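# Place bottles on ledges matching their cap colours

## Task

Put every bottle upright on the wall ledge whose coloured label strip has the same colour as that bottle's cap, with the bottle's entire base resting on the ledge. A bottle that topples over or is left leaning means the goal is failed.

## Robot and tools

ROBOT. A Rainbow Robotics RB-Y1: a base on two drive wheels plus two rear casters, a folding torso (leg with ankle, knee, hip), a head, and two 7-joint arms, each ending in a parallel gripper. The base is 0.58 m wide, reaches 0.10 m in front of the wheel axle and 0.57 m behind it, and sweeps a 0.58 m radius circle when spinning in place. It cannot drive sideways. Each wrist has a camera housing sticking out sideways that can strike things; with the starting arm pose the robot is up to 0.73 m wide.

FRAMES. All positions are metres. Base frame: origin on the floor midway between the drive wheels, x forward, y left, z up. The printed left_hand and right_hand points lie between the finger pads, 0.03 m back from the tips; fingers point along the hand's -z axis and close along its x axis. The odometry frame is the base frame where the scene began; base_odometry counts wheel turns only (slip looks like travel), heading in rad, positive to the left.

move. One action per call; all arguments except cameras and blocking belong to the action. Allowed combinations: base and/or joints (optionally with min_time_s or contact_limits); target alone or with min_time_s; contact_limits alone. No action just returns state and images.
- base: one object {x_m_s, turn_rad_s, for_s}. These are velocities, not a destination: forward speed in m/s (0.005 to 1.5 either sign, or 0) and leftward turn rate in rad/s (0.02 to 1.509 either sign, or 0), held for for_s seconds (0.1 to 5), then braking. Omitted velocities are 0. Acceleration is 0.4 m/s² (turns 0.5 rad/s²), so distance is roughly speed times for_s. If |x_m_s| + 0.27 |turn_rad_s| exceeds 1.5 both get scaled down.
- joints: an object keyed by joint name, each value an absolute target (radians; grippers in metres of opening). Ranges: torso_squat_rad 0..1.2, torso_shift_rad -0.3..0.6, torso_pitch_rad -0.2..1.4 (positive bows forward), torso_yaw_rad -1.5..1.5 (positive left; raise both arms outward 0.2 rad or more first); shoulder_pitch ±2.356 (negative swings forward/up); left_shoulder_roll 0..3.141, right_shoulder_roll -3.141..0 (outward lift); shoulder_yaw ±2.094; elbow -2.617..0.01 (negative bends); forearm_roll ±3.141; wrist_pitch -1.57..1.919; hand_roll ±2.705; gripper 0..0.1 m; head_pan_rad ±0.523 (positive left); head_tilt_rad -0.35..1.57 (positive down). Torso also obeys: squat+shift<=1.52; squat-shift+pitch<=1.57; shift+0.5pitch-0.4squat<=0.7; shift+0.3pitch-0.5squat<=0.39, else it stops partway (off_target).
- target: one hand only: side "left"/"right", x, y, z as an absolute pose in the base frame (metres, -3..3) and quat_wxyz in the same form the hand lines print. It is solved once to joint angles, so the hand travels an arc; split long moves into short steps. Result: reached (within 10 mm and 2 degrees), short (with the miss), or refused (why).
- min_time_s: 0.1 to 8 s, the minimum duration of arm, head and torso motions.
- contact_limits: per gripper key, motor current in mA, 200 to 672.5, persists until changed; lower values soften the grip.
- cameras: list of head_camera, left_wrist_camera, right_wrist_camera or all. blocking: true (default) waits until everything rests; false returns within about 0.5 s.

wait: seconds 0 to 10, plus cameras; returns early once earlier moves settle. stop: brakes all running motions. zoom_image: camera name and region [x0,y0,x1,y1] pixels from the top-left, at most 504 by 504 (head image 896x504, wrist images 644x364). finished_scene: the scene number; call nothing after it in that reply.

RESULTS. Status words: done, moving, off_target (rested away from target, may still push), not_followed (arm-collision check withheld targets), contact_stop (torso only), time_out, limit_stop_at_<name> (built-in limit or body guard), torque_fault, limit_stop_at_motor_heat. A refused call or an uncommanded stop cancels the remaining move, wait and finished_scene calls in that reply. lidar_m: 12 distances for 30 degree sectors, first straight ahead, counting counter-clockwise, seen at 0.23 m height; '-' is nothing. motor_effort: wheel effort in percent, peak in brackets; over about 30 at rest suggests pushing on something. Wrist force/torque are raw and offset. External joint torques estimate outside loads. on_its_own lists things the robot did unprompted.

GRIPPING. Command an opening at least 0.005 m below the object's width; pads then squeeze about 44 to 55 N and off_target is normal.

AVOID. Arms touching or squeezing each other (a hard press ends the scene); keep shoulder rolls about 0.5 rad outward when both reach forward. Contact torques near limits (shoulders 66.5, elbows 34.2, wrist joints 23.7 N m) cause a 10 s torque fault. Motors heat when holding, stretching or straining; 80 °C brakes the arm. The base does not stop at furniture; driving into things, bowing fast with stretched arms or heavy loads, or stopping hard while moving forward can tip the robot. Do not knock objects out of the work area, drop them or let bottles fall; objects may occasionally get nudged by outside pushes. Leave the bottles standing stably before finishing.

Each tool is called after ">>>" as a command line: name --argument value for each argument, lists and objects as JSON in quotes; but a table of rows of numbers goes row by row, as --pt "numbers of a row", without its own name.

## Session

>>> move --cameras '["all"]'

Scene clock: 0.00 s.
Joint torques (N m): no reading
External joint torques (N m): no reading
Motor temperatures (°C): left_arm=[34 39 32 39 35 43 40] | right_arm=[33 36 34 35 35 34 43]
Wrist force (N): no reading
Wrist torque (N m): no reading
Wrist force, peak (N): no reading
base_odometry: x=+0.000 y=+0.000 heading=+0.000
lidar_m: 3.95 2.48 1.74 1.99 2.10 1.67 1.63 1.72 2.47 2.64 2.45 3.88
base_status: not commanded
joint_positions: torso_squat_rad=+0.350 torso_shift_rad=+0.000 torso_pitch_rad=+0.000 torso_yaw_rad=+0.000 left_shoulder_pitch_rad=-0.048 left_shoulder_roll_rad=+0.048 left_shoulder_yaw_rad=-0.029 left_elbow_rad=-0.126 left_forearm_roll_rad=+0.039 left_wrist_pitch_rad=+0.009 left_hand_roll_rad=-0.012 left_gripper_m=+0.100 right_shoulder_pitch_rad=-0.009 right_shoulder_roll_rad=-0.013 right_shoulder_yaw_rad=+0.007 right_elbow_rad=-0.267 right_forearm_roll_rad=-0.043 right_wrist_pitch_rad=+0.022 right_hand_roll_rad=-0.017 right_gripper_m=+0.100 head_pan_rad=+0.000 head_tilt_rad=+0.400
joint_status: not commanded
wheel_motors_off: 0
motor_effort: left_wheel=+1 right_wheel=-1
chest: x=-0.2280 y=-0.0002 z=+1.2475 quat_wxyz=(+1.000, +0.000, +0.000, +0.000) (m; base frame)
left_hand: x=-0.1340 y=+0.2540 z=+0.5691 quat_wxyz=(+0.996, +0.022, -0.081, -0.010) (m; base frame)
right_hand: x=-0.0969 y=-0.2280 z=+0.5737 quat_wxyz=(+0.992, -0.001, -0.127, -0.024) (m; base frame)
pictures: head_camera, left_wrist_camera, right_wrist_camera

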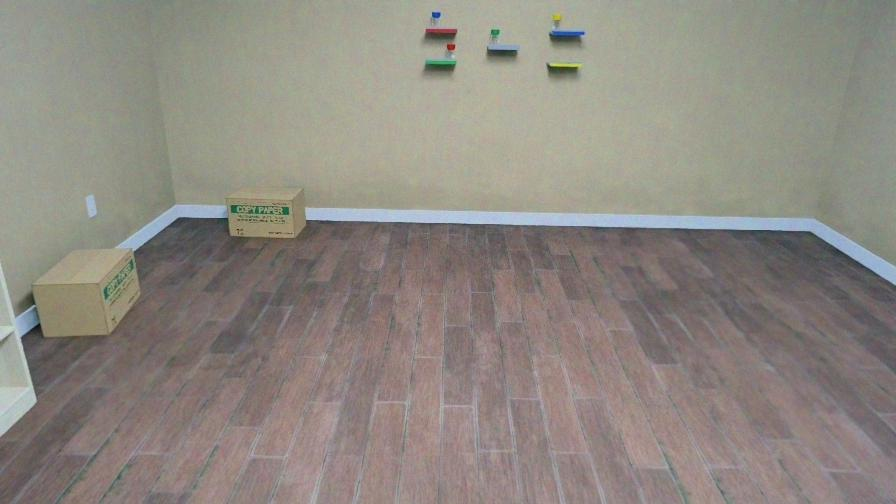

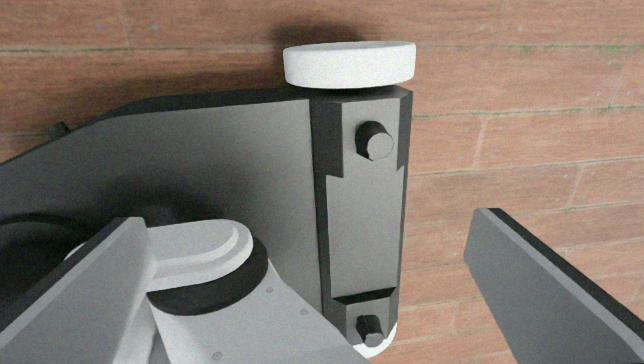

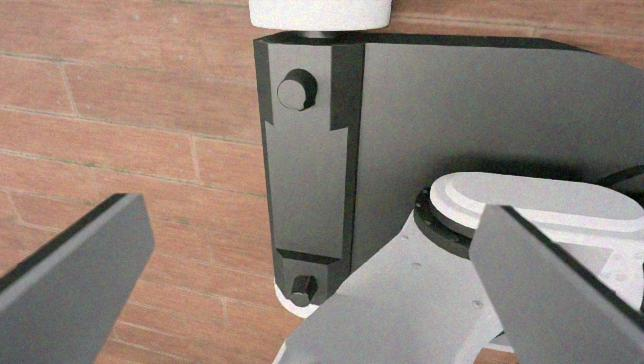

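>>> zoom_image --camera "head_camera" --region '[400, 0, 620, 90]'

Scaled by 2.291 from the camera's 896x504 image, which has a finer 1280x720 frame.

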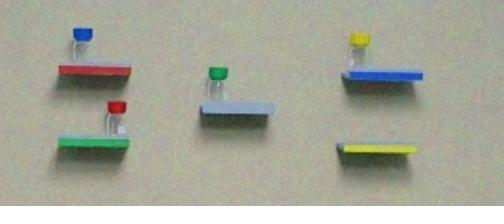

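>>> move --base '{"turn_rad_s": -0.25, "for_s": 0.567}' --joints '{"head_tilt_rad": 0.15}'

>>> move --base '{"x_m_s": 0.7, "for_s": 4.2}'

>>> move --base '{"turn_rad_s": 0.25, "for_s": 0.567}' --cameras '["head_camera"]'

Scene clock: 6.40 s.
Joint torques (N m): left_arm=[-2.93 2.6 -0.61 -0.48 -0.04 -0.56 0.28] | right_arm=[-2.7 -0.76 0.5 -1.15 0.06 -0.41 -0.01]
External joint torques (N m): left_arm=[-0.07 1.03 -0.7 0.16 -0.05 -0.13 0.29] | right_arm=[0.44 0.07 0.54 0.47 0 0.14 -0.03]
Wrist force (N): left_arm=[-0.1 0.8 -5.2] | right_arm=[1.5 -1.5 -5.4]
Wrist torque (N m): left_arm=[-0.21 0.06 -0.04] | right_arm=[0.19 -0.01 -0.22]
Wrist force, peak (N): left_arm=[-0.1 1.1 -5.5] | right_arm=[0.4 -2.5 -6.3]
move: done
base_odometry: x=+0.000 y=+0.000 heading=-0.141
lidar_m: 4.21 2.92 1.74 1.99 2.03 1.74 1.63 1.67 2.14 2.63 2.45 3.41
base_status: done (sent for 0.57 of 0.57 s)
joint_positions: torso_squat_rad=+0.350 torso_shift_rad=+0.000 torso_pitch_rad=+0.000 torso_yaw_rad=+0.000 left_shoulder_pitch_rad=-0.048 left_shoulder_roll_rad=+0.048 left_shoulder_yaw_rad=-0.029 left_elbow_rad=-0.126 left_forearm_roll_rad=+0.039 left_wrist_pitch_rad=+0.009 left_hand_roll_rad=-0.012 left_gripper_m=+0.100 right_shoulder_pitch_rad=-0.009 right_shoulder_roll_rad=-0.013 right_shoulder_yaw_rad=+0.007 right_elbow_rad=-0.267 right_forearm_roll_rad=-0.043 right_wrist_pitch_rad=+0.022 right_hand_roll_rad=-0.017 right_gripper_m=+0.100 head_pan_rad=+0.000 head_tilt_rad=+0.150
joint_status: all done
wheel_motors_off: 0
motor_effort: left_wheel=+3(28) right_wheel=-3(25)
chest: x=-0.2280 y=-0.0002 z=+1.2475 quat_wxyz=(+1.000, +0.000, +0.000, +0.000) (m; base frame)
left_hand: x=-0.1340 y=+0.2540 z=+0.5691 quat_wxyz=(+0.996, +0.022, -0.081, -0.010) (m; base frame)
right_hand: x=-0.0969 y=-0.2280 z=+0.5737 quat_wxyz=(+0.992, -0.001, -0.127, -0.024) (m; base frame)
pictures: none

Scene clock: 12.53 s.
Joint torques (N m): left_arm=[-2.33 2.51 -0.67 -0.65 -0.14 -0.53 0.27] | right_arm=[-2.12 -0.4 0.42 -0.97 -0.14 -0.34 -0.11]
External joint torques (N m): left_arm=[0.53 0.95 -0.76 -0.02 -0.15 -0.09 0.28] | right_arm=[1.01 0.43 0.45 0.65 -0.2 0.22 -0.13]
Wrist force (N): left_arm=[-0.1 0.8 -4.9] | right_arm=[1.1 -1.6 -5.3]
Wrist torque (N m): left_arm=[-0.22 0.06 -0.03] | right_arm=[0.12 -0.08 -0.17]
Wrist force, peak (N): left_arm=[0.3 1.1 -5.7] | right_arm=[0.8 -1.7 -6.4]
move: done
base_odometry: x=+2.911 y=-0.414 heading=-0.141
lidar_m: 1.29 1.31 1.58 1.89 1.90 2.44 4.54 3.73 2.45 2.33 2.04 1.39
base_status: done (sent for 4.2 of 4.2 s)
joint_positions: torso_squat_rad=+0.350 torso_shift_rad=+0.000 torso_pitch_rad=+0.000 torso_yaw_rad=+0.000 left_shoulder_pitch_rad=-0.048 left_shoulder_roll_rad=+0.048 left_shoulder_yaw_rad=-0.029 left_elbow_rad=-0.126 left_forearm_roll_rad=+0.039 left_wrist_pitch_rad=+0.009 left_hand_roll_rad=-0.012 left_gripper_m=+0.100 right_shoulder_pitch_rad=-0.009 right_shoulder_roll_rad=-0.013 right_shoulder_yaw_rad=+0.007 right_elbow_rad=-0.267 right_forearm_roll_rad=-0.043 right_wrist_pitch_rad=+0.022 right_hand_roll_rad=-0.017 right_gripper_m=+0.100 head_pan_rad=+0.000 head_tilt_rad=+0.150
joint_status: not commanded
wheel_motors_off: 0
motor_effort: left_wheel=-4(38) right_wheel=-2(29)
chest: x=-0.2280 y=-0.0002 z=+1.2475 quat_wxyz=(+1.000, +0.000, +0.000, +0.000) (m; base frame)
left_hand: x=-0.1339 y=+0.2540 z=+0.5691 quat_wxyz=(+0.996, +0.022, -0.081, -0.010) (m; base frame)
right_hand: x=-0.0968 y=-0.2280 z=+0.5738 quat_wxyz=(+0.992, -0.001, -0.127, -0.024) (m; base frame)
pictures: none

Scene clock: 13.93 s.
Joint torques (N m): left_arm=[-2.31 2.61 -0.79 -0.51 -0.13 -0.37 0.26] | right_arm=[-2 -0.25 0.84 -0.73 0.07 -0.24 -0.01]
External joint torques (N m): left_arm=[0.55 1.04 -0.88 0.12 -0.14 0.06 0.27] | right_arm=[1.14 0.57 0.88 0.89 0.01 0.31 -0.02]
Wrist force (N): left_arm=[0.0 1.1 -5.2] | right_arm=[2.0 -1.7 -5.4]
Wrist torque (N m): left_arm=[-0.25 0.09 -0.04] | right_arm=[0.18 0.05 -0.16]
Wrist force, peak (N): left_arm=[-0.1 0.9 -5.4] | right_arm=[0.9 -2.7 -6.0]
move: done
base_odometry: x=+2.911 y=-0.414 heading=+0.000
lidar_m: 1.29 1.36 1.58 1.89 2.11 2.87 4.54 2.64 2.40 2.34 1.75 1.33
base_status: done (sent for 0.57 of 0.57 s)
joint_positions: torso_squat_rad=+0.350 torso_shift_rad=+0.000 torso_pitch_rad=+0.000 torso_yaw_rad=+0.000 left_shoulder_pitch_rad=-0.048 left_shoulder_roll_rad=+0.048 left_shoulder_yaw_rad=-0.029 left_elbow_rad=-0.126 left_forearm_roll_rad=+0.039 left_wrist_pitch_rad=+0.009 left_hand_roll_rad=-0.012 left_gripper_m=+0.100 right_shoulder_pitch_rad=-0.009 right_shoulder_roll_rad=-0.013 right_shoulder_yaw_rad=+0.007 right_elbow_rad=-0.267 right_forearm_roll_rad=-0.043 right_wrist_pitch_rad=+0.022 right_hand_roll_rad=-0.017 right_gripper_m=+0.100 head_pan_rad=+0.000 head_tilt_rad=+0.150
joint_status: not commanded
wheel_motors_off: 0
motor_effort: left_wheel=-7(29) right_wheel=-1(21)
chest: x=-0.2280 y=-0.0002 z=+1.2475 quat_wxyz=(+1.000, +0.000, +0.000, +0.000) (m; base frame)
left_hand: x=-0.1339 y=+0.2540 z=+0.5691 quat_wxyz=(+0.996, +0.022, -0.081, -0.010) (m; base frame)
right_hand: x=-0.0968 y=-0.2280 z=+0.5737 quat_wxyz=(+0.992, -0.001, -0.127, -0.024) (m; base frame)
pictures: head_camera
camera_calibration:
head_camera: T_world_to_cam=[[-0.0322599, -0.999322, 0.0177596, -0.027952], [-0.113356, -0.013996, -0.993456, 1.47325], [0.993031, -0.034062, -0.112827, 0.310832], [0, 0, 0, 1]] pos_world=[-0.142566, 0.00327414, 1.49917]

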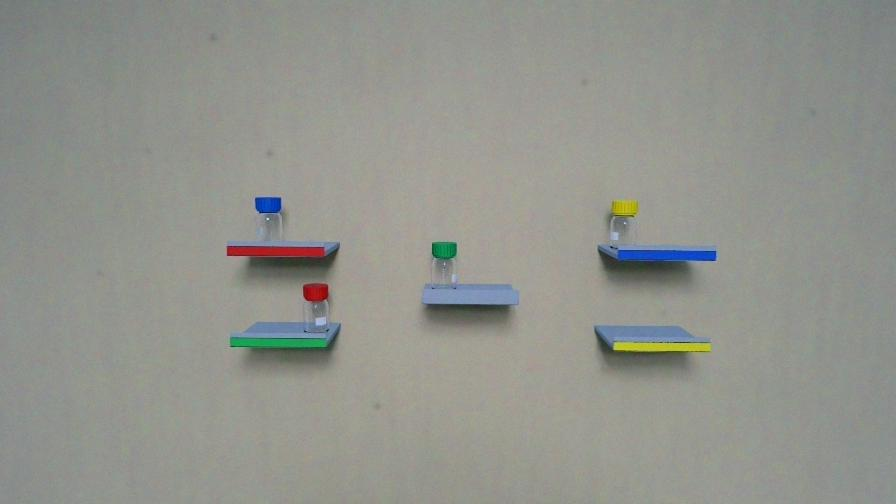

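>>> zoom_image --camera "head_camera" --region '[210, 180, 350, 360]'

>>> zoom_image --camera "head_camera" --region '[400, 220, 540, 320]'

>>> zoom_image --camera "head_camera" --region '[580, 180, 730, 360]'

Scaled by 2.800 from the camera's 896x504 image, which has a finer 1280x720 frame.

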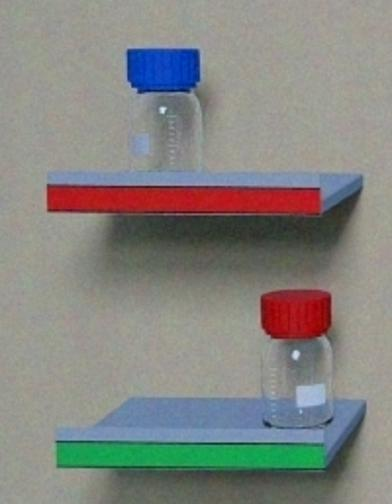

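Scaled by 3.600 from the camera's 896x504 image, which has a finer 1280x720 frame.

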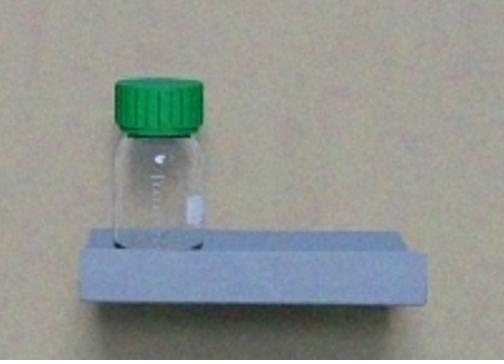

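Scaled by 2.800 from the camera's 896x504 image, which has a finer 1280x720 frame.

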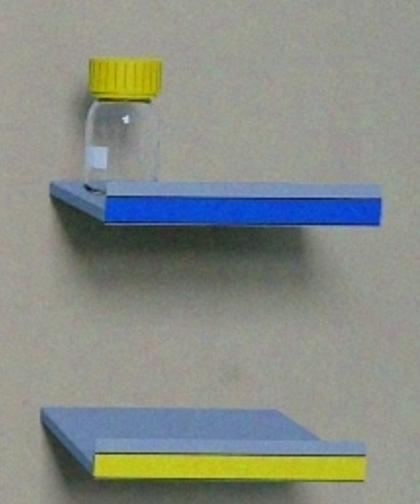

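>>> move --target '{"side": "left", "x": 0.15, "y": 0.40, "z": 1.15, "quat_wxyz": [0.5, 0.5, -0.5, -0.5]}' --min_time_s 3 --cameras '["head_camera", "left_wrist_camera"]'

Scene clock: 24.13 s.
Joint torques (N m): left_arm=[-2.43 11.21 8.82 -8.49 -0.34 -1.1 0.11] | right_arm=[-2.14 -0.77 0.59 -1.03 0.08 -0.38 -0.04]
External joint torques (N m): left_arm=[0.53 1.54 0.74 -0.7 -0.27 0.03 0.1] | right_arm=[1 0.05 0.62 0.59 0.01 0.18 -0.05]
Wrist force (N): left_arm=[0.9 -5.2 0.8] | right_arm=[0.9 -1.6 -5.7]
Wrist torque (N m): left_arm=[0.20 0.12 -0.03] | right_arm=[0.14 -0.05 -0.23]
Wrist force, peak (N): left_arm=[0.2 0.8 -5.6] | right_arm=[2.0 -1.6 -6.2]
move: done
base_odometry: x=+2.911 y=-0.414 heading=+0.000
lidar_m: 1.29 1.36 1.59 1.89 2.11 2.87 4.54 2.65 2.40 2.33 1.76 1.33
base_status: not commanded
joint_positions: torso_squat_rad=+0.350 torso_shift_rad=+0.000 torso_pitch_rad=+0.000 torso_yaw_rad=+0.000 left_shoulder_pitch_rad=+0.568 left_shoulder_roll_rad=+0.736 left_shoulder_yaw_rad=+0.220 left_elbow_rad=-2.218 left_forearm_roll_rad=-0.187 left_wrist_pitch_rad=+0.123 left_hand_roll_rad=-0.596 left_gripper_m=+0.100 right_shoulder_pitch_rad=-0.009 right_shoulder_roll_rad=-0.013 right_shoulder_yaw_rad=+0.007 right_elbow_rad=-0.267 right_forearm_roll_rad=-0.043 right_wrist_pitch_rad=+0.022 right_hand_roll_rad=-0.017 right_gripper_m=+0.100 head_pan_rad=+0.000 head_tilt_rad=+0.150
joint_status: all done
wheel_motors_off: 0
motor_effort: left_wheel=-7(8) right_wheel=+0(1)
chest: x=-0.2280 y=-0.0002 z=+1.2475 quat_wxyz=(+1.000, +0.000, +0.000, +0.000) (m; base frame)
left_hand: x=+0.1498 y=+0.3991 z=+1.1502 quat_wxyz=(+0.498, +0.503, -0.501, -0.498) (m; base frame)
left_hand_status: reached (checked arc, planned for 3.0 s): 1 mm and 0.6 deg off.
right_hand: x=-0.0968 y=-0.2280 z=+0.5737 quat_wxyz=(+0.992, -0.001, -0.127, -0.024) (m; base frame)
pictures: head_camera, left_wrist_camera
camera_calibration:
head_camera: T_world_to_cam=[[-0.0322599, -0.999322, 0.0177596, -0.027952], [-0.113356, -0.013996, -0.993456, 1.47325], [0.993031, -0.034062, -0.112827, 0.310832], [0, 0, 0, 1]] pos_world=[-0.142566, 0.00327414, 1.49917]
left_wrist_camera: T_world_to_cam=[[-0.0334453, -0.999413, -0.00748282, 0.411442], [-0.458711, 0.0220017, -0.888313, 1.10899], [0.887956, -0.0262775, -0.459177, 0.479857], [0, 0, 0, 1]] pos_world=[0.0963769, 0.39941, 1.20855]

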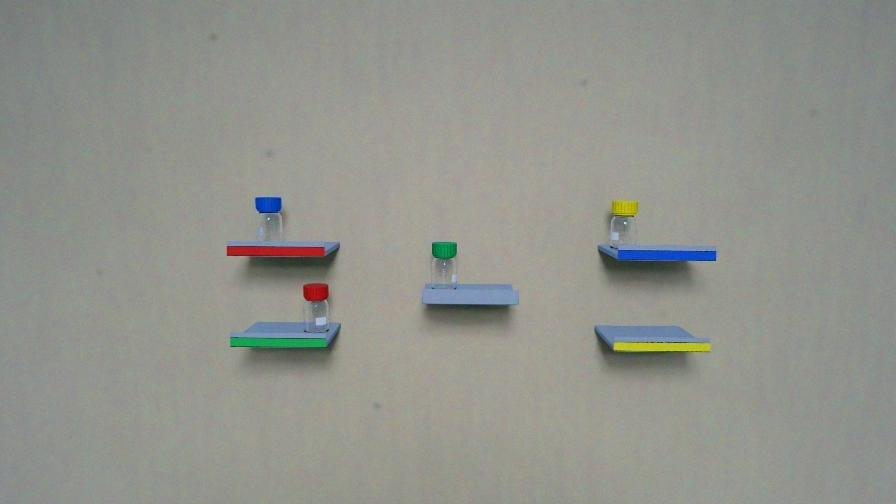

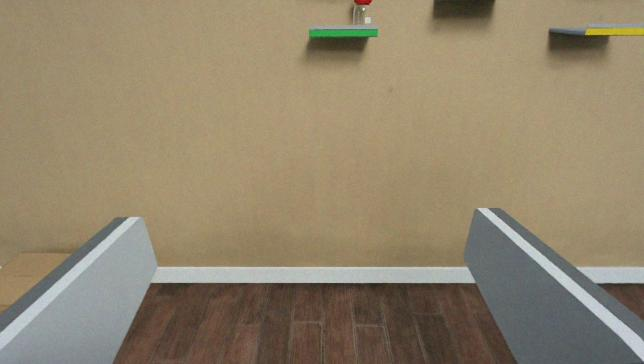

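>>> move --joints '{"left_shoulder_pitch_rad": 0.0, "left_shoulder_roll_rad": 0.3, "left_shoulder_yaw_rad": 0.0, "left_elbow_rad": -0.3, "left_forearm_roll_rad": 0, "left_wrist_pitch_rad": 0, "left_hand_roll_rad": 0, "right_shoulder_pitch_rad": 0.0, "right_shoulder_roll_rad": -0.3, "right_shoulder_yaw_rad": 0.0, "right_elbow_rad": -0.3, "right_forearm_roll_rad": 0, "right_wrist_pitch_rad": 0, "right_hand_roll_rad": 0, "head_tilt_rad": 0.3}' --min_time_s 2.5

>>> move --base '{"x_m_s": 0.35, "for_s": 2.033}' --cameras '["head_camera"]'

Scene clock: 32.40 s.
Joint torques (N m): left_arm=[-3.09 10.48 -1 -1.19 0.09 -0.75 0.34] | right_arm=[-1.9 -10.66 -2.34 -1.9 0.14 -0.77 0.21]
External joint torques (N m): left_arm=[0.32 1.59 -2.11 0.8 0.06 -0.08 0.35] | right_arm=[1.38 -1.46 -1.27 -0.05 0.09 -0.15 0.2]
Wrist force (N): left_arm=[-0.7 -0.8 -4.8] | right_arm=[1.7 0.5 -4.6]
Wrist torque (N m): left_arm=[-0.13 0.04 -0.15] | right_arm=[0.00 -0.02 -0.21]
Wrist force, peak (N): left_arm=[1.0 -5.6 1.2] | right_arm=[1.4 -1.3 -6.5]
move: done
base_odometry: x=+2.911 y=-0.414 heading=+0.000
lidar_m: 1.29 1.36 1.58 1.89 2.10 2.87 4.54 2.65 2.40 2.34 1.76 1.33
base_status: not commanded
joint_positions: torso_squat_rad=+0.350 torso_shift_rad=+0.000 torso_pitch_rad=+0.000 torso_yaw_rad=+0.000 left_shoulder_pitch_rad=+0.000 left_shoulder_roll_rad=+0.300 left_shoulder_yaw_rad=+0.000 left_elbow_rad=-0.300 left_forearm_roll_rad=+0.000 left_wrist_pitch_rad=+0.000 left_hand_roll_rad=+0.000 left_gripper_m=+0.100 right_shoulder_pitch_rad=+0.000 right_shoulder_roll_rad=-0.300 right_shoulder_yaw_rad=+0.000 right_elbow_rad=-0.300 right_forearm_roll_rad=+0.000 right_wrist_pitch_rad=+0.000 right_hand_roll_rad=+0.000 right_gripper_m=+0.100 head_pan_rad=+0.000 head_tilt_rad=+0.300
joint_status: all done
wheel_motors_off: 0
motor_effort: left_wheel=-7(8) right_wheel=+0(1)
chest: x=-0.2280 y=-0.0002 z=+1.2475 quat_wxyz=(+1.000, +0.000, +0.000, +0.000) (m; base frame)
left_hand: x=-0.0826 y=+0.4419 z=+0.6114 quat_wxyz=(+0.978, +0.148, -0.148, -0.022) (m; base frame)
right_hand: x=-0.0826 y=-0.4412 z=+0.6107 quat_wxyz=(+0.978, -0.147, -0.148, +0.022) (m; base frame)
pictures: none

Scene clock: 35.83 s.
Joint torques (N m): left_arm=[-2.8 10.5 -1.16 -1.92 -0.01 -0.77 0.34] | right_arm=[-2.53 -10.18 -2.06 -1.1 0.02 -0.85 0.16]
External joint torques (N m): left_arm=[0.6 1.62 -2.27 0.07 -0.05 -0.1 0.35] | right_arm=[0.74 -0.98 -0.99 0.74 -0.03 -0.23 0.15]
Wrist force (N): left_arm=[-0.6 -0.8 -4.7] | right_arm=[1.4 0.6 -5.5]
Wrist torque (N m): left_arm=[-0.12 0.05 -0.12] | right_arm=[-0.03 -0.05 -0.24]
Wrist force, peak (N): left_arm=[-0.8 -0.8 -5.0] | right_arm=[1.3 0.8 -6.1]
move: done
base_odometry: x=+3.623 y=-0.414 heading=+0.000
lidar_m: 0.58 0.62 0.88 1.29 2.01 2.94 5.25 2.94 2.47 1.98 0.80 0.60
base_status: done (sent for 2.03 of 2.03 s)
joint_positions: torso_squat_rad=+0.350 torso_shift_rad=+0.000 torso_pitch_rad=+0.000 torso_yaw_rad=+0.000 left_shoulder_pitch_rad=+0.000 left_shoulder_roll_rad=+0.300 left_shoulder_yaw_rad=+0.000 left_elbow_rad=-0.300 left_forearm_roll_rad=+0.000 left_wrist_pitch_rad=+0.000 left_hand_roll_rad=+0.000 left_gripper_m=+0.100 right_shoulder_pitch_rad=+0.000 right_shoulder_roll_rad=-0.300 right_shoulder_yaw_rad=+0.000 right_elbow_rad=-0.300 right_forearm_roll_rad=+0.000 right_wrist_pitch_rad=+0.000 right_hand_roll_rad=+0.000 right_gripper_m=+0.100 head_pan_rad=+0.000 head_tilt_rad=+0.300
joint_status: not commanded
wheel_motors_off: 0
motor_effort: left_wheel=+0(30) right_wheel=-3(26)
chest: x=-0.2280 y=-0.0002 z=+1.2475 quat_wxyz=(+1.000, +0.000, +0.000, +0.000) (m; base frame)
left_hand: x=-0.0826 y=+0.4419 z=+0.6114 quat_wxyz=(+0.978, +0.148, -0.148, -0.022) (m; base frame)
right_hand: x=-0.0827 y=-0.4412 z=+0.6107 quat_wxyz=(+0.978, -0.147, -0.148, +0.022) (m; base frame)
pictures: head_camera
camera_calibration:
head_camera: T_world_to_cam=[[-0.0291465, -0.999325, 0.0223531, -0.033966], [-0.260524, -0.013995, -0.965366, 1.40228], [0.965027, -0.0339606, -0.259941, 0.518015], [0, 0, 0, 1]] pos_world=[-0.135561, 0.00327392, 1.48912]

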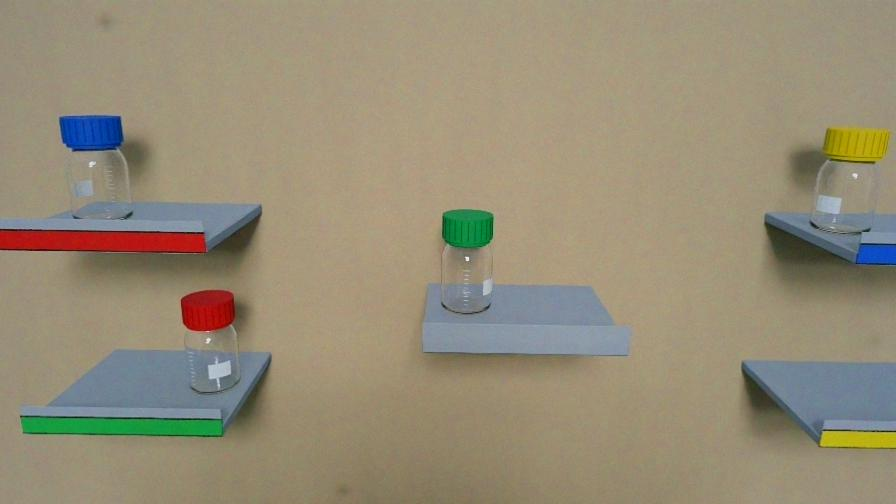

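>>> zoom_image --camera "head_camera" --region '[400, 190, 650, 370]'

>>> zoom_image --camera "head_camera" --region '[0, 100, 280, 270]'

>>> zoom_image --camera "head_camera" --region '[0, 270, 280, 450]'

>>> zoom_image --camera "head_camera" --region '[720, 110, 896, 280]'

Scaled by 2.016 from the camera's 896x504 image, which has a finer 1280x720 frame.

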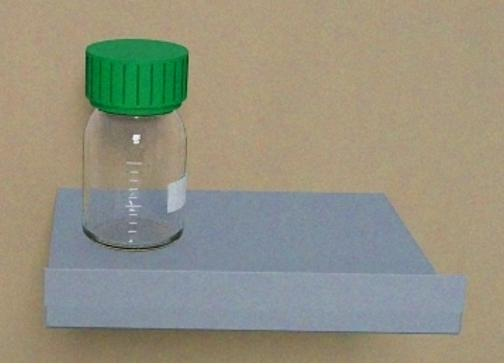

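Scaled by 1.800 from the camera's 896x504 image, which has a finer 1280x720 frame.

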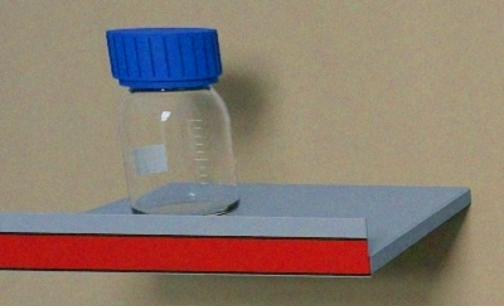

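Scaled by 1.800 from the camera's 896x504 image, which has a finer 1280x720 frame.

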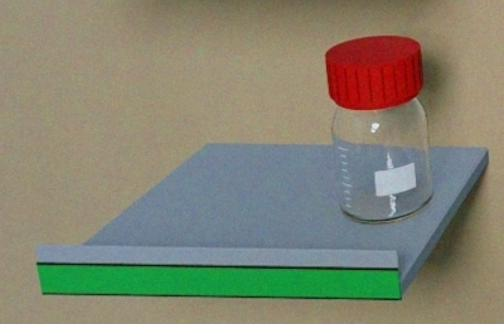

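Scaled by 2.864 from the camera's 896x504 image, which has a finer 1280x720 frame.

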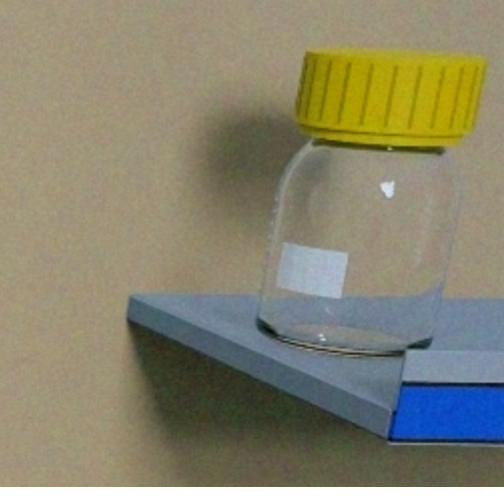

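>>> move --base '{"turn_rad_s": -0.6, "for_s": 2.618}' --joints '{"torso_yaw_rad": 1.5}' --cameras '["head_camera"]'

Scene clock: 46.83 s.
Joint torques (N m): left_arm=[-3.91 10.29 -0.95 -2.17 0.03 -0.87 0.34] | right_arm=[-2.66 -9.83 -1.89 -1.36 0.05 -0.68 0.23]
External joint torques (N m): left_arm=[-0.44 1.39 -2.06 -0.16 0 -0.19 0.35] | right_arm=[0.68 -0.64 -0.82 0.51 -0.01 -0.05 0.22]
Wrist force (N): left_arm=[-0.5 -0.6 -4.4] | right_arm=[2.0 0.4 -5.4]
Wrist torque (N m): left_arm=[-0.14 0.06 -0.12] | right_arm=[0.00 0.02 -0.22]
Wrist force, peak (N): left_arm=[-0.8 -0.8 -4.9] | right_arm=[1.9 0.7 -6.1]
move: done
base_odometry: x=+3.623 y=-0.414 heading=-1.579
lidar_m: 1.96 0.80 0.61 0.58 0.62 0.89 1.29 2.01 2.94 5.26 2.94 2.45
base_status: done (sent for 2.63 of 2.63 s)
joint_positions: torso_squat_rad=+0.350 torso_shift_rad=+0.000 torso_pitch_rad=+0.000 torso_yaw_rad=+1.500 left_shoulder_pitch_rad=+0.000 left_shoulder_roll_rad=+0.300 left_shoulder_yaw_rad=+0.000 left_elbow_rad=-0.300 left_forearm_roll_rad=+0.000 left_wrist_pitch_rad=+0.000 left_hand_roll_rad=+0.000 left_gripper_m=+0.100 right_shoulder_pitch_rad=+0.000 right_shoulder_roll_rad=-0.300 right_shoulder_yaw_rad=+0.000 right_elbow_rad=-0.300 right_forearm_roll_rad=+0.000 right_wrist_pitch_rad=+0.000 right_hand_roll_rad=+0.000 right_gripper_m=+0.100 head_pan_rad=+0.000 head_tilt_rad=+0.300
joint_status: all done
wheel_motors_off: 0
motor_effort: left_wheel=+5(27) right_wheel=+1(25)
chest: x=-0.2280 y=-0.0002 z=+1.2475 quat_wxyz=(+0.732, +0.000, +0.000, +0.682) (m; base frame)
left_hand: x=-0.6583 y=+0.1765 z=+0.6112 quat_wxyz=(+0.730, +0.209, -0.008, +0.650) (m; base frame)
right_hand: x=+0.2228 y=+0.1137 z=+0.6111 quat_wxyz=(+0.700, -0.007, -0.209, +0.683) (m; base frame)
pictures: head_camera
camera_calibration:
head_camera: T_world_to_cam=[[0.994708, -0.100137, 0.0229877, 0.198863], [-0.00387228, -0.260123, -0.965568, 1.46091], [0.102669, 0.960369, -0.259134, 0.320607], [0, 0, 0, 1]] pos_world=[-0.225069, 0.0920303, 1.48912]

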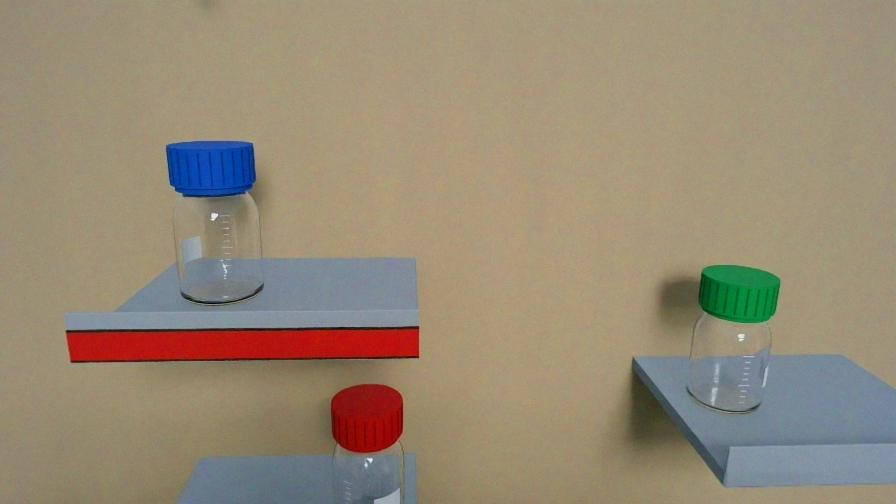

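>>> move --target '{"side": "left", "x": -0.52, "y": 0.29, "z": 1.08, "quat_wxyz": [0.7071, 0.7071, 0, 0]}' --min_time_s 3 --cameras '["head_camera", "left_wrist_camera"]'

Scene clock: 51.73 s.
Joint torques (N m): left_arm=[3.68 2.8 3.93 -10.82 0.08 -1.79 0.16] | right_arm=[-2.02 -9.91 -2.15 -1.47 0.19 -0.52 0.27]
External joint torques (N m): left_arm=[0.22 -0.23 1.29 -0.51 -0.27 -0.13 0.15] | right_arm=[1.32 -0.72 -1.08 0.4 0.14 0.1 0.26]
Wrist force (N): left_arm=[1.0 -5.2 1.1] | right_arm=[1.7 0.3 -4.9]
Wrist torque (N m): left_arm=[0.18 0.12 -0.02] | right_arm=[-0.01 0.02 -0.17]
Wrist force, peak (N): left_arm=[1.0 -5.2 1.1] | right_arm=[1.8 0.4 -6.1]
move: done
base_odometry: x=+3.623 y=-0.414 heading=-1.579
lidar_m: 1.96 0.80 0.61 0.59 0.63 0.89 1.29 2.02 2.94 5.26 2.94 2.46
base_status: not commanded
joint_positions: torso_squat_rad=+0.350 torso_shift_rad=+0.000 torso_pitch_rad=+0.000 torso_yaw_rad=+1.500 left_shoulder_pitch_rad=+0.963 left_shoulder_roll_rad=+0.196 left_shoulder_yaw_rad=+0.014 left_elbow_rad=-2.348 left_forearm_roll_rad=-0.348 left_wrist_pitch_rad=-0.181 left_hand_roll_rad=-0.957 left_gripper_m=+0.100 right_shoulder_pitch_rad=+0.000 right_shoulder_roll_rad=-0.300 right_shoulder_yaw_rad=+0.000 right_elbow_rad=-0.300 right_forearm_roll_rad=+0.000 right_wrist_pitch_rad=+0.000 right_hand_roll_rad=+0.000 right_gripper_m=+0.100 head_pan_rad=+0.000 head_tilt_rad=+0.300
joint_status: all done
wheel_motors_off: 0
motor_effort: left_wheel=+5(5) right_wheel=-1(1)
chest: x=-0.2280 y=-0.0002 z=+1.2475 quat_wxyz=(+0.732, +0.000, +0.000, +0.682) (m; base frame)
left_hand: x=-0.5198 y=+0.2892 z=+1.0800 quat_wxyz=(+0.704, +0.710, +0.000, +0.000) (m; base frame)
left_hand_status: reached (checked arc, planned for 3.0 s): 1 mm and 0.5 deg off.
right_hand: x=+0.2228 y=+0.1137 z=+0.6111 quat_wxyz=(+0.700, -0.007, -0.209, +0.683) (m; base frame)
pictures: head_camera, left_wrist_camera
camera_calibration:
head_camera: T_world_to_cam=[[0.994708, -0.100137, 0.0229877, 0.198863], [-0.00387228, -0.260123, -0.965568, 1.46091], [0.102669, 0.960369, -0.259134, 0.320607], [0, 0, 0, 1]] pos_world=[-0.225069, 0.0920303, 1.48912]
left_wrist_camera: T_world_to_cam=[[0.999361, -0.0352631, -0.00577168, 0.534852], [-0.0213131, -0.458612, -0.888381, 1.10833], [0.0286801, 0.887937, -0.45907, 0.328149], [0, 0, 0, 1]] pos_world=[-0.5203, 0.235778, 1.13835]

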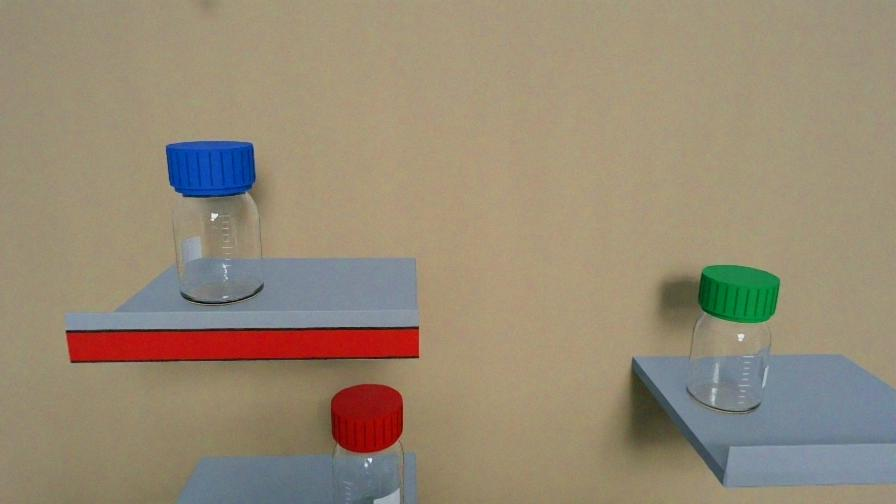

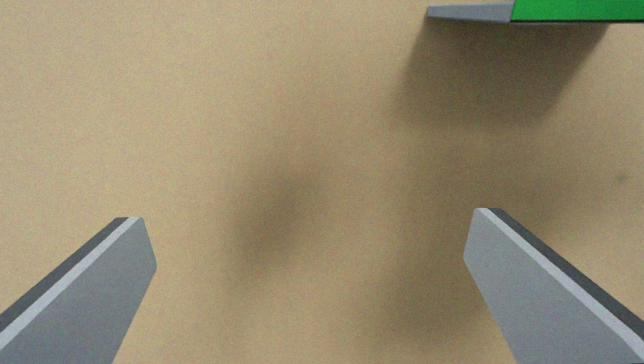

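>>> move --target '{"side": "left", "x": -0.43, "y": 0.28, "z": 1.25, "quat_wxyz": [0.7071, 0.7071, 0, 0]}' --min_time_s 2 --cameras '["head_camera", "left_wrist_camera"]'

Scene clock: 52.90 s.
Joint torques (N m): left_arm=[3.73 2.97 3.35 -10.76 0.19 -1.79 0.24] | right_arm=[-2.54 -9.8 -1.97 -1.27 0 -0.53 0.28]
External joint torques (N m): left_arm=[0.27 -0.05 0.71 -0.46 -0.15 -0.13 0.23] | right_arm=[0.8 -0.62 -0.9 0.6 -0.05 0.09 0.26]
Wrist force (N): left_arm=[1.0 -5.1 1.2] | right_arm=[1.4 0.2 -5.0]
Wrist torque (N m): left_arm=[0.19 0.14 -0.03] | right_arm=[0.04 -0.06 -0.18]
Wrist force, peak (N): left_arm=[1.1 -5.3 1.1] | right_arm=[2.4 1.3 -5.5]
move: refused
base_odometry: x=+3.623 y=-0.414 heading=-1.579
lidar_m: 1.96 0.80 0.60 0.59 0.62 0.89 1.29 2.02 2.94 5.25 2.94 2.45
base_status: not commanded
joint_positions: torso_squat_rad=+0.350 torso_shift_rad=+0.000 torso_pitch_rad=+0.000 torso_yaw_rad=+1.500 left_shoulder_pitch_rad=+0.963 left_shoulder_roll_rad=+0.196 left_shoulder_yaw_rad=+0.014 left_elbow_rad=-2.348 left_forearm_roll_rad=-0.348 left_wrist_pitch_rad=-0.181 left_hand_roll_rad=-0.957 left_gripper_m=+0.100 right_shoulder_pitch_rad=+0.000 right_shoulder_roll_rad=-0.300 right_shoulder_yaw_rad=+0.000 right_elbow_rad=-0.300 right_forearm_roll_rad=+0.000 right_wrist_pitch_rad=+0.000 right_hand_roll_rad=+0.000 right_gripper_m=+0.100 head_pan_rad=+0.000 head_tilt_rad=+0.300
joint_status: not commanded
wheel_motors_off: 0
motor_effort: left_wheel=+5(5) right_wheel=+0(1)
chest: x=-0.2280 y=-0.0002 z=+1.2475 quat_wxyz=(+0.732, +0.000, +0.000, +0.682) (m; base frame)
left_hand: x=-0.5198 y=+0.2892 z=+1.0800 quat_wxyz=(+0.704, +0.710, +0.000, +0.000) (m; base frame)
left_hand_status: refused: the posture found for that pose stands 8 mm from the torso (limit 20 mm). Nothing moved. The solve starts from where the arm stands: from another posture it may find a clear one.
right_hand: x=+0.2228 y=+0.1137 z=+0.6111 quat_wxyz=(+0.700, -0.007, -0.209, +0.683) (m; base frame)
pictures: head_camera, left_wrist_camera
camera_calibration:
head_camera: T_world_to_cam=[[0.994708, -0.100137, 0.0229877, 0.198863], [-0.00387228, -0.260123, -0.965568, 1.46091], [0.102669, 0.960369, -0.259134, 0.320607], [0, 0, 0, 1]] pos_world=[-0.225069, 0.0920303, 1.48912]
left_wrist_camera: T_world_to_cam=[[0.999361, -0.0352631, -0.00577168, 0.534852], [-0.0213131, -0.458612, -0.888381, 1.10833], [0.0286801, 0.887937, -0.45907, 0.328149], [0, 0, 0, 1]] pos_world=[-0.5203, 0.235778, 1.13835]

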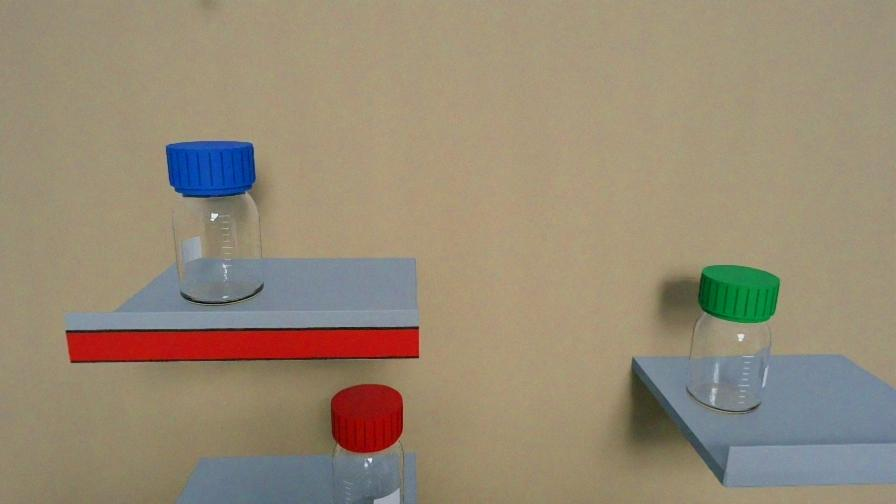

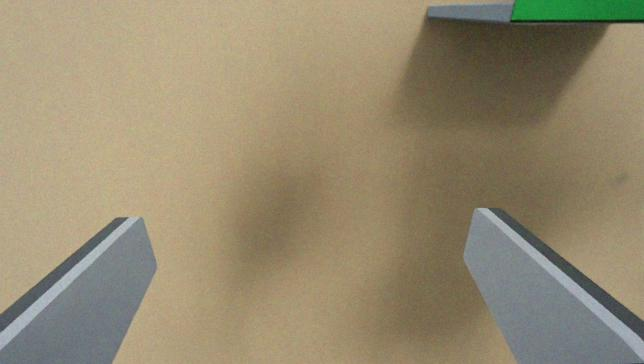

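>>> move --joints '{"left_shoulder_pitch_rad": 0.0, "left_shoulder_roll_rad": 0.3, "left_shoulder_yaw_rad": 0.0, "left_elbow_rad": -0.3, "left_forearm_roll_rad": 0, "left_wrist_pitch_rad": 0, "left_hand_roll_rad": 0}' --min_time_s 2

>>> move --base '{"turn_rad_s": -0.4, "for_s": 0.8}'

>>> move --base '{"x_m_s": 0.25, "for_s": 1.35}'

>>> move --base '{"turn_rad_s": 0.4, "for_s": 0.8333}' --cameras '["head_camera"]'

Scene clock: 56.57 s.
Joint torques (N m): left_arm=[-2.75 9.81 -1.37 -1.32 -0.12 -0.69 0.21] | right_arm=[-2.85 -9.56 -2.05 -1.5 0.02 -0.54 0.23]
External joint torques (N m): left_arm=[0.72 0.9 -2.48 0.69 -0.16 -0.01 0.22] | right_arm=[0.49 -0.38 -0.98 0.37 -0.03 0.08 0.21]
Wrist force (N): left_arm=[-1.0 -0.9 -4.6] | right_arm=[1.2 0.9 -4.9]
Wrist torque (N m): left_arm=[-0.10 0.00 -0.15] | right_arm=[-0.02 -0.04 -0.17]
Wrist force, peak (N): left_arm=[1.0 -5.4 1.3] | right_arm=[1.7 -0.3 -6.2]
move: done
base_odometry: x=+3.623 y=-0.414 heading=-1.579
lidar_m: 1.97 0.81 0.60 0.59 0.62 0.89 1.28 2.02 2.94 5.25 2.94 2.45
base_status: not commanded
joint_positions: torso_squat_rad=+0.350 torso_shift_rad=+0.000 torso_pitch_rad=+0.000 torso_yaw_rad=+1.500 left_shoulder_pitch_rad=+0.000 left_shoulder_roll_rad=+0.300 left_shoulder_yaw_rad=+0.000 left_elbow_rad=-0.300 left_forearm_roll_rad=+0.000 left_wrist_pitch_rad=+0.000 left_hand_roll_rad=+0.000 left_gripper_m=+0.100 right_shoulder_pitch_rad=+0.000 right_shoulder_roll_rad=-0.300 right_shoulder_yaw_rad=+0.000 right_elbow_rad=-0.300 right_forearm_roll_rad=+0.000 right_wrist_pitch_rad=+0.000 right_hand_roll_rad=+0.000 right_gripper_m=+0.100 head_pan_rad=+0.000 head_tilt_rad=+0.300
joint_status: all done
wheel_motors_off: 0
motor_effort: left_wheel=+6(7) right_wheel=+0(1)
chest: x=-0.2280 y=-0.0002 z=+1.2475 quat_wxyz=(+0.732, +0.000, +0.000, +0.681) (m; base frame)
left_hand: x=-0.6583 y=+0.1768 z=+0.6113 quat_wxyz=(+0.730, +0.209, -0.008, +0.650) (m; base frame)
right_hand: x=+0.2228 y=+0.1137 z=+0.6111 quat_wxyz=(+0.700, -0.007, -0.209, +0.683) (m; base frame)
pictures: none

Scene clock: 58.63 s.
Joint torques (N m): left_arm=[-2.92 9.91 -1.06 -1.62 -0.16 -0.64 0.05] | right_arm=[-2.95 -9.82 -2.31 -1.31 -0.02 -0.57 0.09]
External joint torques (N m): left_arm=[0.55 1.01 -2.18 0.39 -0.2 0.04 0.06] | right_arm=[0.38 -0.63 -1.24 0.56 -0.08 0.05 0.08]
Wrist force (N): left_arm=[-0.7 -0.8 -4.4] | right_arm=[1.6 0.3 -4.8]
Wrist torque (N m): left_arm=[-0.11 0.03 -0.13] | right_arm=[0.02 -0.01 -0.16]
Wrist force, peak (N): left_arm=[-0.9 -0.7 -4.9] | right_arm=[0.8 0.3 -6.0]
move: done
base_odometry: x=+3.623 y=-0.414 heading=-1.899
lidar_m: 2.39 1.20 0.70 0.59 0.59 0.69 1.19 2.02 2.13 4.45 4.84 2.77
base_status: done (sent for 0.8 of 0.8 s)
joint_positions: torso_squat_rad=+0.350 torso_shift_rad=+0.000 torso_pitch_rad=+0.000 torso_yaw_rad=+1.500 left_shoulder_pitch_rad=+0.000 left_shoulder_roll_rad=+0.300 left_shoulder_yaw_rad=+0.000 left_elbow_rad=-0.300 left_forearm_roll_rad=+0.000 left_wrist_pitch_rad=+0.000 left_hand_roll_rad=+0.000 left_gripper_m=+0.100 right_shoulder_pitch_rad=+0.000 right_shoulder_roll_rad=-0.300 right_shoulder_yaw_rad=+0.000 right_elbow_rad=-0.300 right_forearm_roll_rad=+0.000 right_wrist_pitch_rad=+0.000 right_hand_roll_rad=+0.000 right_gripper_m=+0.100 head_pan_rad=+0.000 head_tilt_rad=+0.300
joint_status: not commanded
wheel_motors_off: 0
motor_effort: left_wheel=+6(27) right_wheel=+0(17)
chest: x=-0.2280 y=-0.0002 z=+1.2475 quat_wxyz=(+0.732, +0.000, +0.000, +0.681) (m; base frame)
left_hand: x=-0.6583 y=+0.1766 z=+0.6113 quat_wxyz=(+0.730, +0.209, -0.008, +0.650) (m; base frame)
right_hand: x=+0.2228 y=+0.1137 z=+0.6111 quat_wxyz=(+0.700, -0.007, -0.209, +0.683) (m; base frame)
pictures: none

Scene clock: 61.17 s.
Joint torques (N m): left_arm=[-3.47 10.31 -1.04 -1.89 -0.09 -0.67 0.22] | right_arm=[-2.56 -9.13 -2.18 -1.3 0.06 -0.59 0.05]
External joint torques (N m): left_arm=[0 1.4 -2.15 0.12 -0.12 0.01 0.24] | right_arm=[0.78 0.06 -1.11 0.57 0 0.04 0.04]
Wrist force (N): left_arm=[-0.8 -0.6 -4.4] | right_arm=[1.0 0.9 -5.4]
Wrist torque (N m): left_arm=[-0.14 0.02 -0.14] | right_arm=[-0.02 -0.07 -0.20]
Wrist force, peak (N): left_arm=[-0.8 -0.2 -5.0] | right_arm=[0.7 0.1 -6.1]
move: done
base_odometry: x=+3.512 y=-0.738 heading=-1.899
lidar_m: 2.06 1.39 0.79 0.68 0.67 0.79 1.37 2.30 2.69 5.12 4.19 2.37
base_status: done (sent for 1.37 of 1.37 s)
joint_positions: torso_squat_rad=+0.350 torso_shift_rad=+0.000 torso_pitch_rad=+0.000 torso_yaw_rad=+1.500 left_shoulder_pitch_rad=+0.000 left_shoulder_roll_rad=+0.300 left_shoulder_yaw_rad=+0.000 left_elbow_rad=-0.300 left_forearm_roll_rad=+0.000 left_wrist_pitch_rad=+0.000 left_hand_roll_rad=+0.000 left_gripper_m=+0.100 right_shoulder_pitch_rad=+0.000 right_shoulder_roll_rad=-0.300 right_shoulder_yaw_rad=+0.000 right_elbow_rad=-0.300 right_forearm_roll_rad=+0.000 right_wrist_pitch_rad=+0.000 right_hand_roll_rad=+0.000 right_gripper_m=+0.100 head_pan_rad=+0.000 head_tilt_rad=+0.300
joint_status: not commanded
wheel_motors_off: 0
motor_effort: left_wheel=-3(34) right_wheel=-1(24)
chest: x=-0.2279 y=-0.0002 z=+1.2475 quat_wxyz=(+0.732, +0.000, +0.000, +0.681) (m; base frame)
left_hand: x=-0.6582 y=+0.1766 z=+0.6113 quat_wxyz=(+0.730, +0.209, -0.008, +0.650) (m; base frame)
right_hand: x=+0.2229 y=+0.1137 z=+0.6111 quat_wxyz=(+0.700, -0.007, -0.209, +0.683) (m; base frame)
pictures: none

Scene clock: 63.13 s.
Joint torques (N m): left_arm=[-3.86 10.62 -1.22 -1.59 -0.15 -0.69 0.18] | right_arm=[-2.79 -8.58 -1.93 -1.37 0.1 -0.59 0.23]
External joint torques (N m): left_arm=[-0.38 1.72 -2.33 0.43 -0.19 -0.01 0.19] | right_arm=[0.56 0.61 -0.86 0.51 0.05 0.04 0.21]
Wrist force (N): left_arm=[-0.8 -0.7 -4.5] | right_arm=[1.3 0.4 -5.1]
Wrist torque (N m): left_arm=[-0.12 0.03 -0.13] | right_arm=[0.01 0.00 -0.21]
Wrist force, peak (N): left_arm=[-0.4 -0.6 -4.9] | right_arm=[1.3 0.4 -5.8]
move: done
base_odometry: x=+3.512 y=-0.737 heading=-1.566
lidar_m: 2.07 0.91 0.69 0.68 0.72 1.04 1.62 2.32 3.54 5.16 2.67 2.12
base_status: done (sent for 0.83 of 0.83 s)
joint_positions: torso_squat_rad=+0.350 torso_shift_rad=+0.000 torso_pitch_rad=+0.000 torso_yaw_rad=+1.500 left_shoulder_pitch_rad=+0.000 left_shoulder_roll_rad=+0.300 left_shoulder_yaw_rad=+0.000 left_elbow_rad=-0.300 left_forearm_roll_rad=+0.000 left_wrist_pitch_rad=+0.000 left_hand_roll_rad=+0.000 left_gripper_m=+0.100 right_shoulder_pitch_rad=+0.000 right_shoulder_roll_rad=-0.300 right_shoulder_yaw_rad=+0.000 right_elbow_rad=-0.300 right_forearm_roll_rad=+0.000 right_wrist_pitch_rad=+0.000 right_hand_roll_rad=+0.000 right_gripper_m=+0.100 head_pan_rad=+0.000 head_tilt_rad=+0.300
joint_status: not commanded
wheel_motors_off: 0
motor_effort: left_wheel=+0(29) right_wheel=+3(22)
chest: x=-0.2279 y=-0.0002 z=+1.2475 quat_wxyz=(+0.732, +0.000, +0.000, +0.681) (m; base frame)
left_hand: x=-0.6583 y=+0.1765 z=+0.6113 quat_wxyz=(+0.730, +0.209, -0.008, +0.650) (m; base frame)
right_hand: x=+0.2229 y=+0.1137 z=+0.6111 quat_wxyz=(+0.700, -0.007, -0.209, +0.683) (m; base frame)
pictures: head_camera
camera_calibration:
head_camera: T_world_to_cam=[[0.994708, -0.100164, 0.0228905, 0.198898], [-0.0039726, -0.260112, -0.96557, 1.46097], [0.10267, 0.960369, -0.259134, 0.320718], [0, 0, 0, 1]] pos_world=[-0.224969, 0.0919303, 1.48922]

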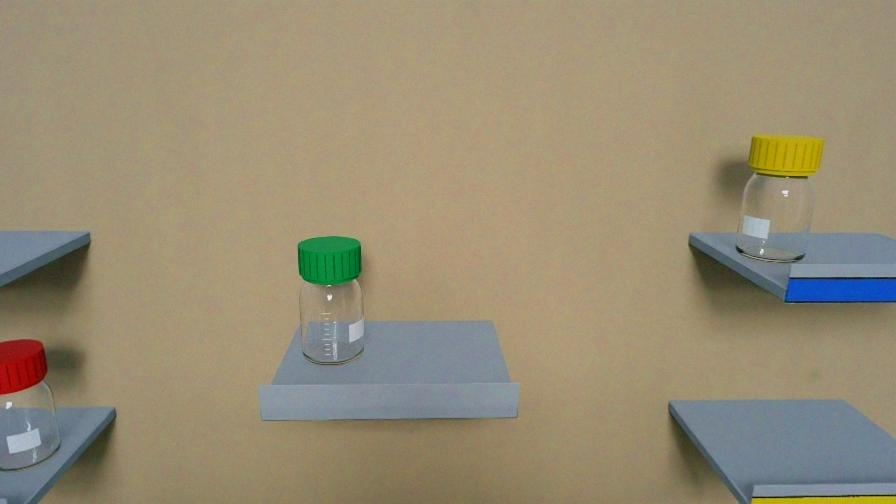

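>>> move --target '{"side": "right", "x": 0.2, "y": 0.30, "z": 1.08, "quat_wxyz": [0, 0, -0.7071, 0.7071]}' --min_time_s 2.5

>>> move --target '{"side": "right", "x": 0.12, "y": 0.40, "z": 1.395, "quat_wxyz": [0, 0, -0.7071, 0.7071]}' --min_time_s 2 --cameras '["head_camera", "right_wrist_camera"]'

Scene clock: 67.53 s.
Joint torques (N m): left_arm=[-3.83 10.37 -1.08 -1.77 -0.14 -0.62 0.07] | right_arm=[1.38 -10.87 -6.85 -7.12 -0.32 -1.16 0.06]
External joint torques (N m): left_arm=[-0.35 1.46 -2.2 0.25 -0.17 0.06 0.08] | right_arm=[1.19 -1.45 0.48 0.88 0.04 0.03 0.07]
Wrist force (N): left_arm=[-0.6 -0.7 -4.5] | right_arm=[2.7 4.3 0.0]
Wrist torque (N m): left_arm=[-0.11 0.05 -0.13] | right_arm=[-0.23 0.03 -0.17]
Wrist force, peak (N): left_arm=[-0.9 -0.8 -4.8] | right_arm=[3.5 5.4 0.9]
move: done
base_odometry: x=+3.512 y=-0.737 heading=-1.566
lidar_m: 2.06 0.92 0.70 0.67 0.72 1.04 1.63 2.33 3.54 5.17 2.66 2.11
base_status: not commanded
joint_positions: torso_squat_rad=+0.350 torso_shift_rad=+0.000 torso_pitch_rad=+0.000 torso_yaw_rad=+1.500 left_shoulder_pitch_rad=+0.000 left_shoulder_roll_rad=+0.300 left_shoulder_yaw_rad=+0.000 left_elbow_rad=-0.300 left_forearm_roll_rad=+0.000 left_wrist_pitch_rad=+0.000 left_hand_roll_rad=+0.000 left_gripper_m=+0.100 right_shoulder_pitch_rad=+0.684 right_shoulder_roll_rad=-0.599 right_shoulder_yaw_rad=-0.217 right_elbow_rad=-2.024 right_forearm_roll_rad=+0.268 right_wrist_pitch_rad=-0.261 right_hand_roll_rad=+0.632 right_gripper_m=+0.100 head_pan_rad=+0.000 head_tilt_rad=+0.300
joint_status: all done
wheel_motors_off: 0
motor_effort: left_wheel=+0(1) right_wheel=+3(4)
chest: x=-0.2279 y=-0.0002 z=+1.2475 quat_wxyz=(+0.732, +0.000, +0.000, +0.681) (m; base frame)
left_hand: x=-0.6583 y=+0.1765 z=+0.6113 quat_wxyz=(+0.730, +0.209, -0.008, +0.650) (m; base frame)
right_hand: x=+0.1997 y=+0.2999 z=+1.0800 quat_wxyz=(+0.000, +0.000, -0.708, +0.706) (m; base frame)
right_hand_status: reached (checked arc, planned for 2.5 s): 0 mm and 0.2 deg off.
pictures: none

Scene clock: 69.87 s.
Joint torques (N m): left_arm=[-3.91 10.3 -1.38 -1.76 -0.11 -0.65 0.15] | right_arm=[-7.72 -13.53 -9.2 1.73 1.2 -0.49 -0.03]
External joint torques (N m): left_arm=[-0.43 1.39 -2.5 0.26 -0.15 0.03 0.16] | right_arm=[-0.05 -1.53 0.47 -0.41 -0.13 -0.01 -0.02]
Wrist force (N): left_arm=[-0.5 -0.9 -4.5] | right_arm=[3.3 3.9 1.4]
Wrist torque (N m): left_arm=[-0.10 0.05 -0.14] | right_arm=[-0.16 0.10 0.00]
Wrist force, peak (N): left_arm=[-0.9 -0.6 -5.0] | right_arm=[4.0 5.7 1.3]
move: done
base_odometry: x=+3.512 y=-0.737 heading=-1.566
lidar_m: 2.07 0.91 0.69 0.68 0.72 1.04 1.62 2.33 3.54 5.17 2.66 2.12
base_status: not commanded
joint_positions: torso_squat_rad=+0.350 torso_shift_rad=+0.000 torso_pitch_rad=+0.000 torso_yaw_rad=+1.500 left_shoulder_pitch_rad=+0.000 left_shoulder_roll_rad=+0.300 left_shoulder_yaw_rad=+0.000 left_elbow_rad=-0.300 left_forearm_roll_rad=+0.000 left_wrist_pitch_rad=+0.000 left_hand_roll_rad=+0.000 left_gripper_m=+0.100 right_shoulder_pitch_rad=+0.334 right_shoulder_roll_rad=-1.585 right_shoulder_yaw_rad=-0.617 right_elbow_rad=-2.467 right_forearm_roll_rad=-0.435 right_wrist_pitch_rad=+0.758 right_hand_roll_rad=+0.239 right_gripper_m=+0.100 head_pan_rad=+0.000 head_tilt_rad=+0.300
joint_status: all done
wheel_motors_off: 0
motor_effort: left_wheel=+0(1) right_wheel=+4(5)
chest: x=-0.2279 y=-0.0002 z=+1.2475 quat_wxyz=(+0.732, +0.000, +0.000, +0.681) (m; base frame)
left_hand: x=-0.6583 y=+0.1765 z=+0.6113 quat_wxyz=(+0.730, +0.209, -0.008, +0.650) (m; base frame)
right_hand: x=+0.1200 y=+0.4000 z=+1.3949 quat_wxyz=(+0.000, +0.000, -0.707, +0.707) (m; base frame)
right_hand_status: reached (checked arc, planned for 2.0 s): 0 mm and 0.0 deg off.
pictures: head_camera, right_wrist_camera
camera_calibration:
head_camera: T_world_to_cam=[[0.994708, -0.100164, 0.0228905, 0.198898], [-0.0039726, -0.260112, -0.96557, 1.46097], [0.10267, 0.960369, -0.259134, 0.320718], [0, 0, 0, 1]] pos_world=[-0.224969, 0.0919303, 1.48922]
right_wrist_camera: T_world_to_cam=[[0.998534, -0.0169928, 0.0514009, -0.189531], [0.0361908, -0.496597, -0.867227, 1.43095], [0.0402621, 0.867815, -0.495254, 0.411006], [0, 0, 0, 1]] pos_world=[0.120918, 0.350709, 1.45425]

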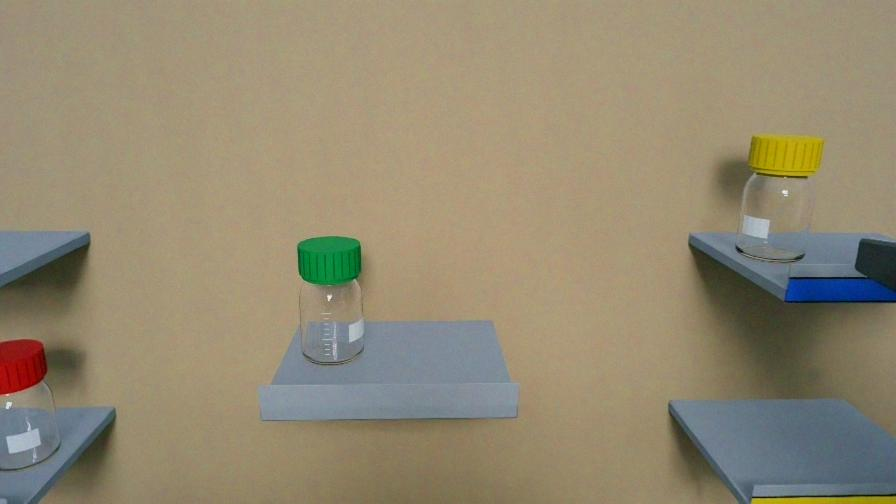

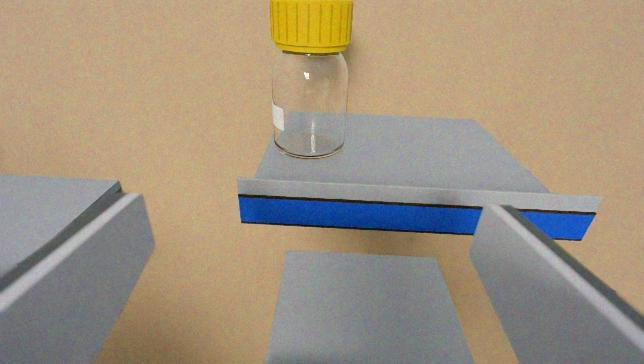

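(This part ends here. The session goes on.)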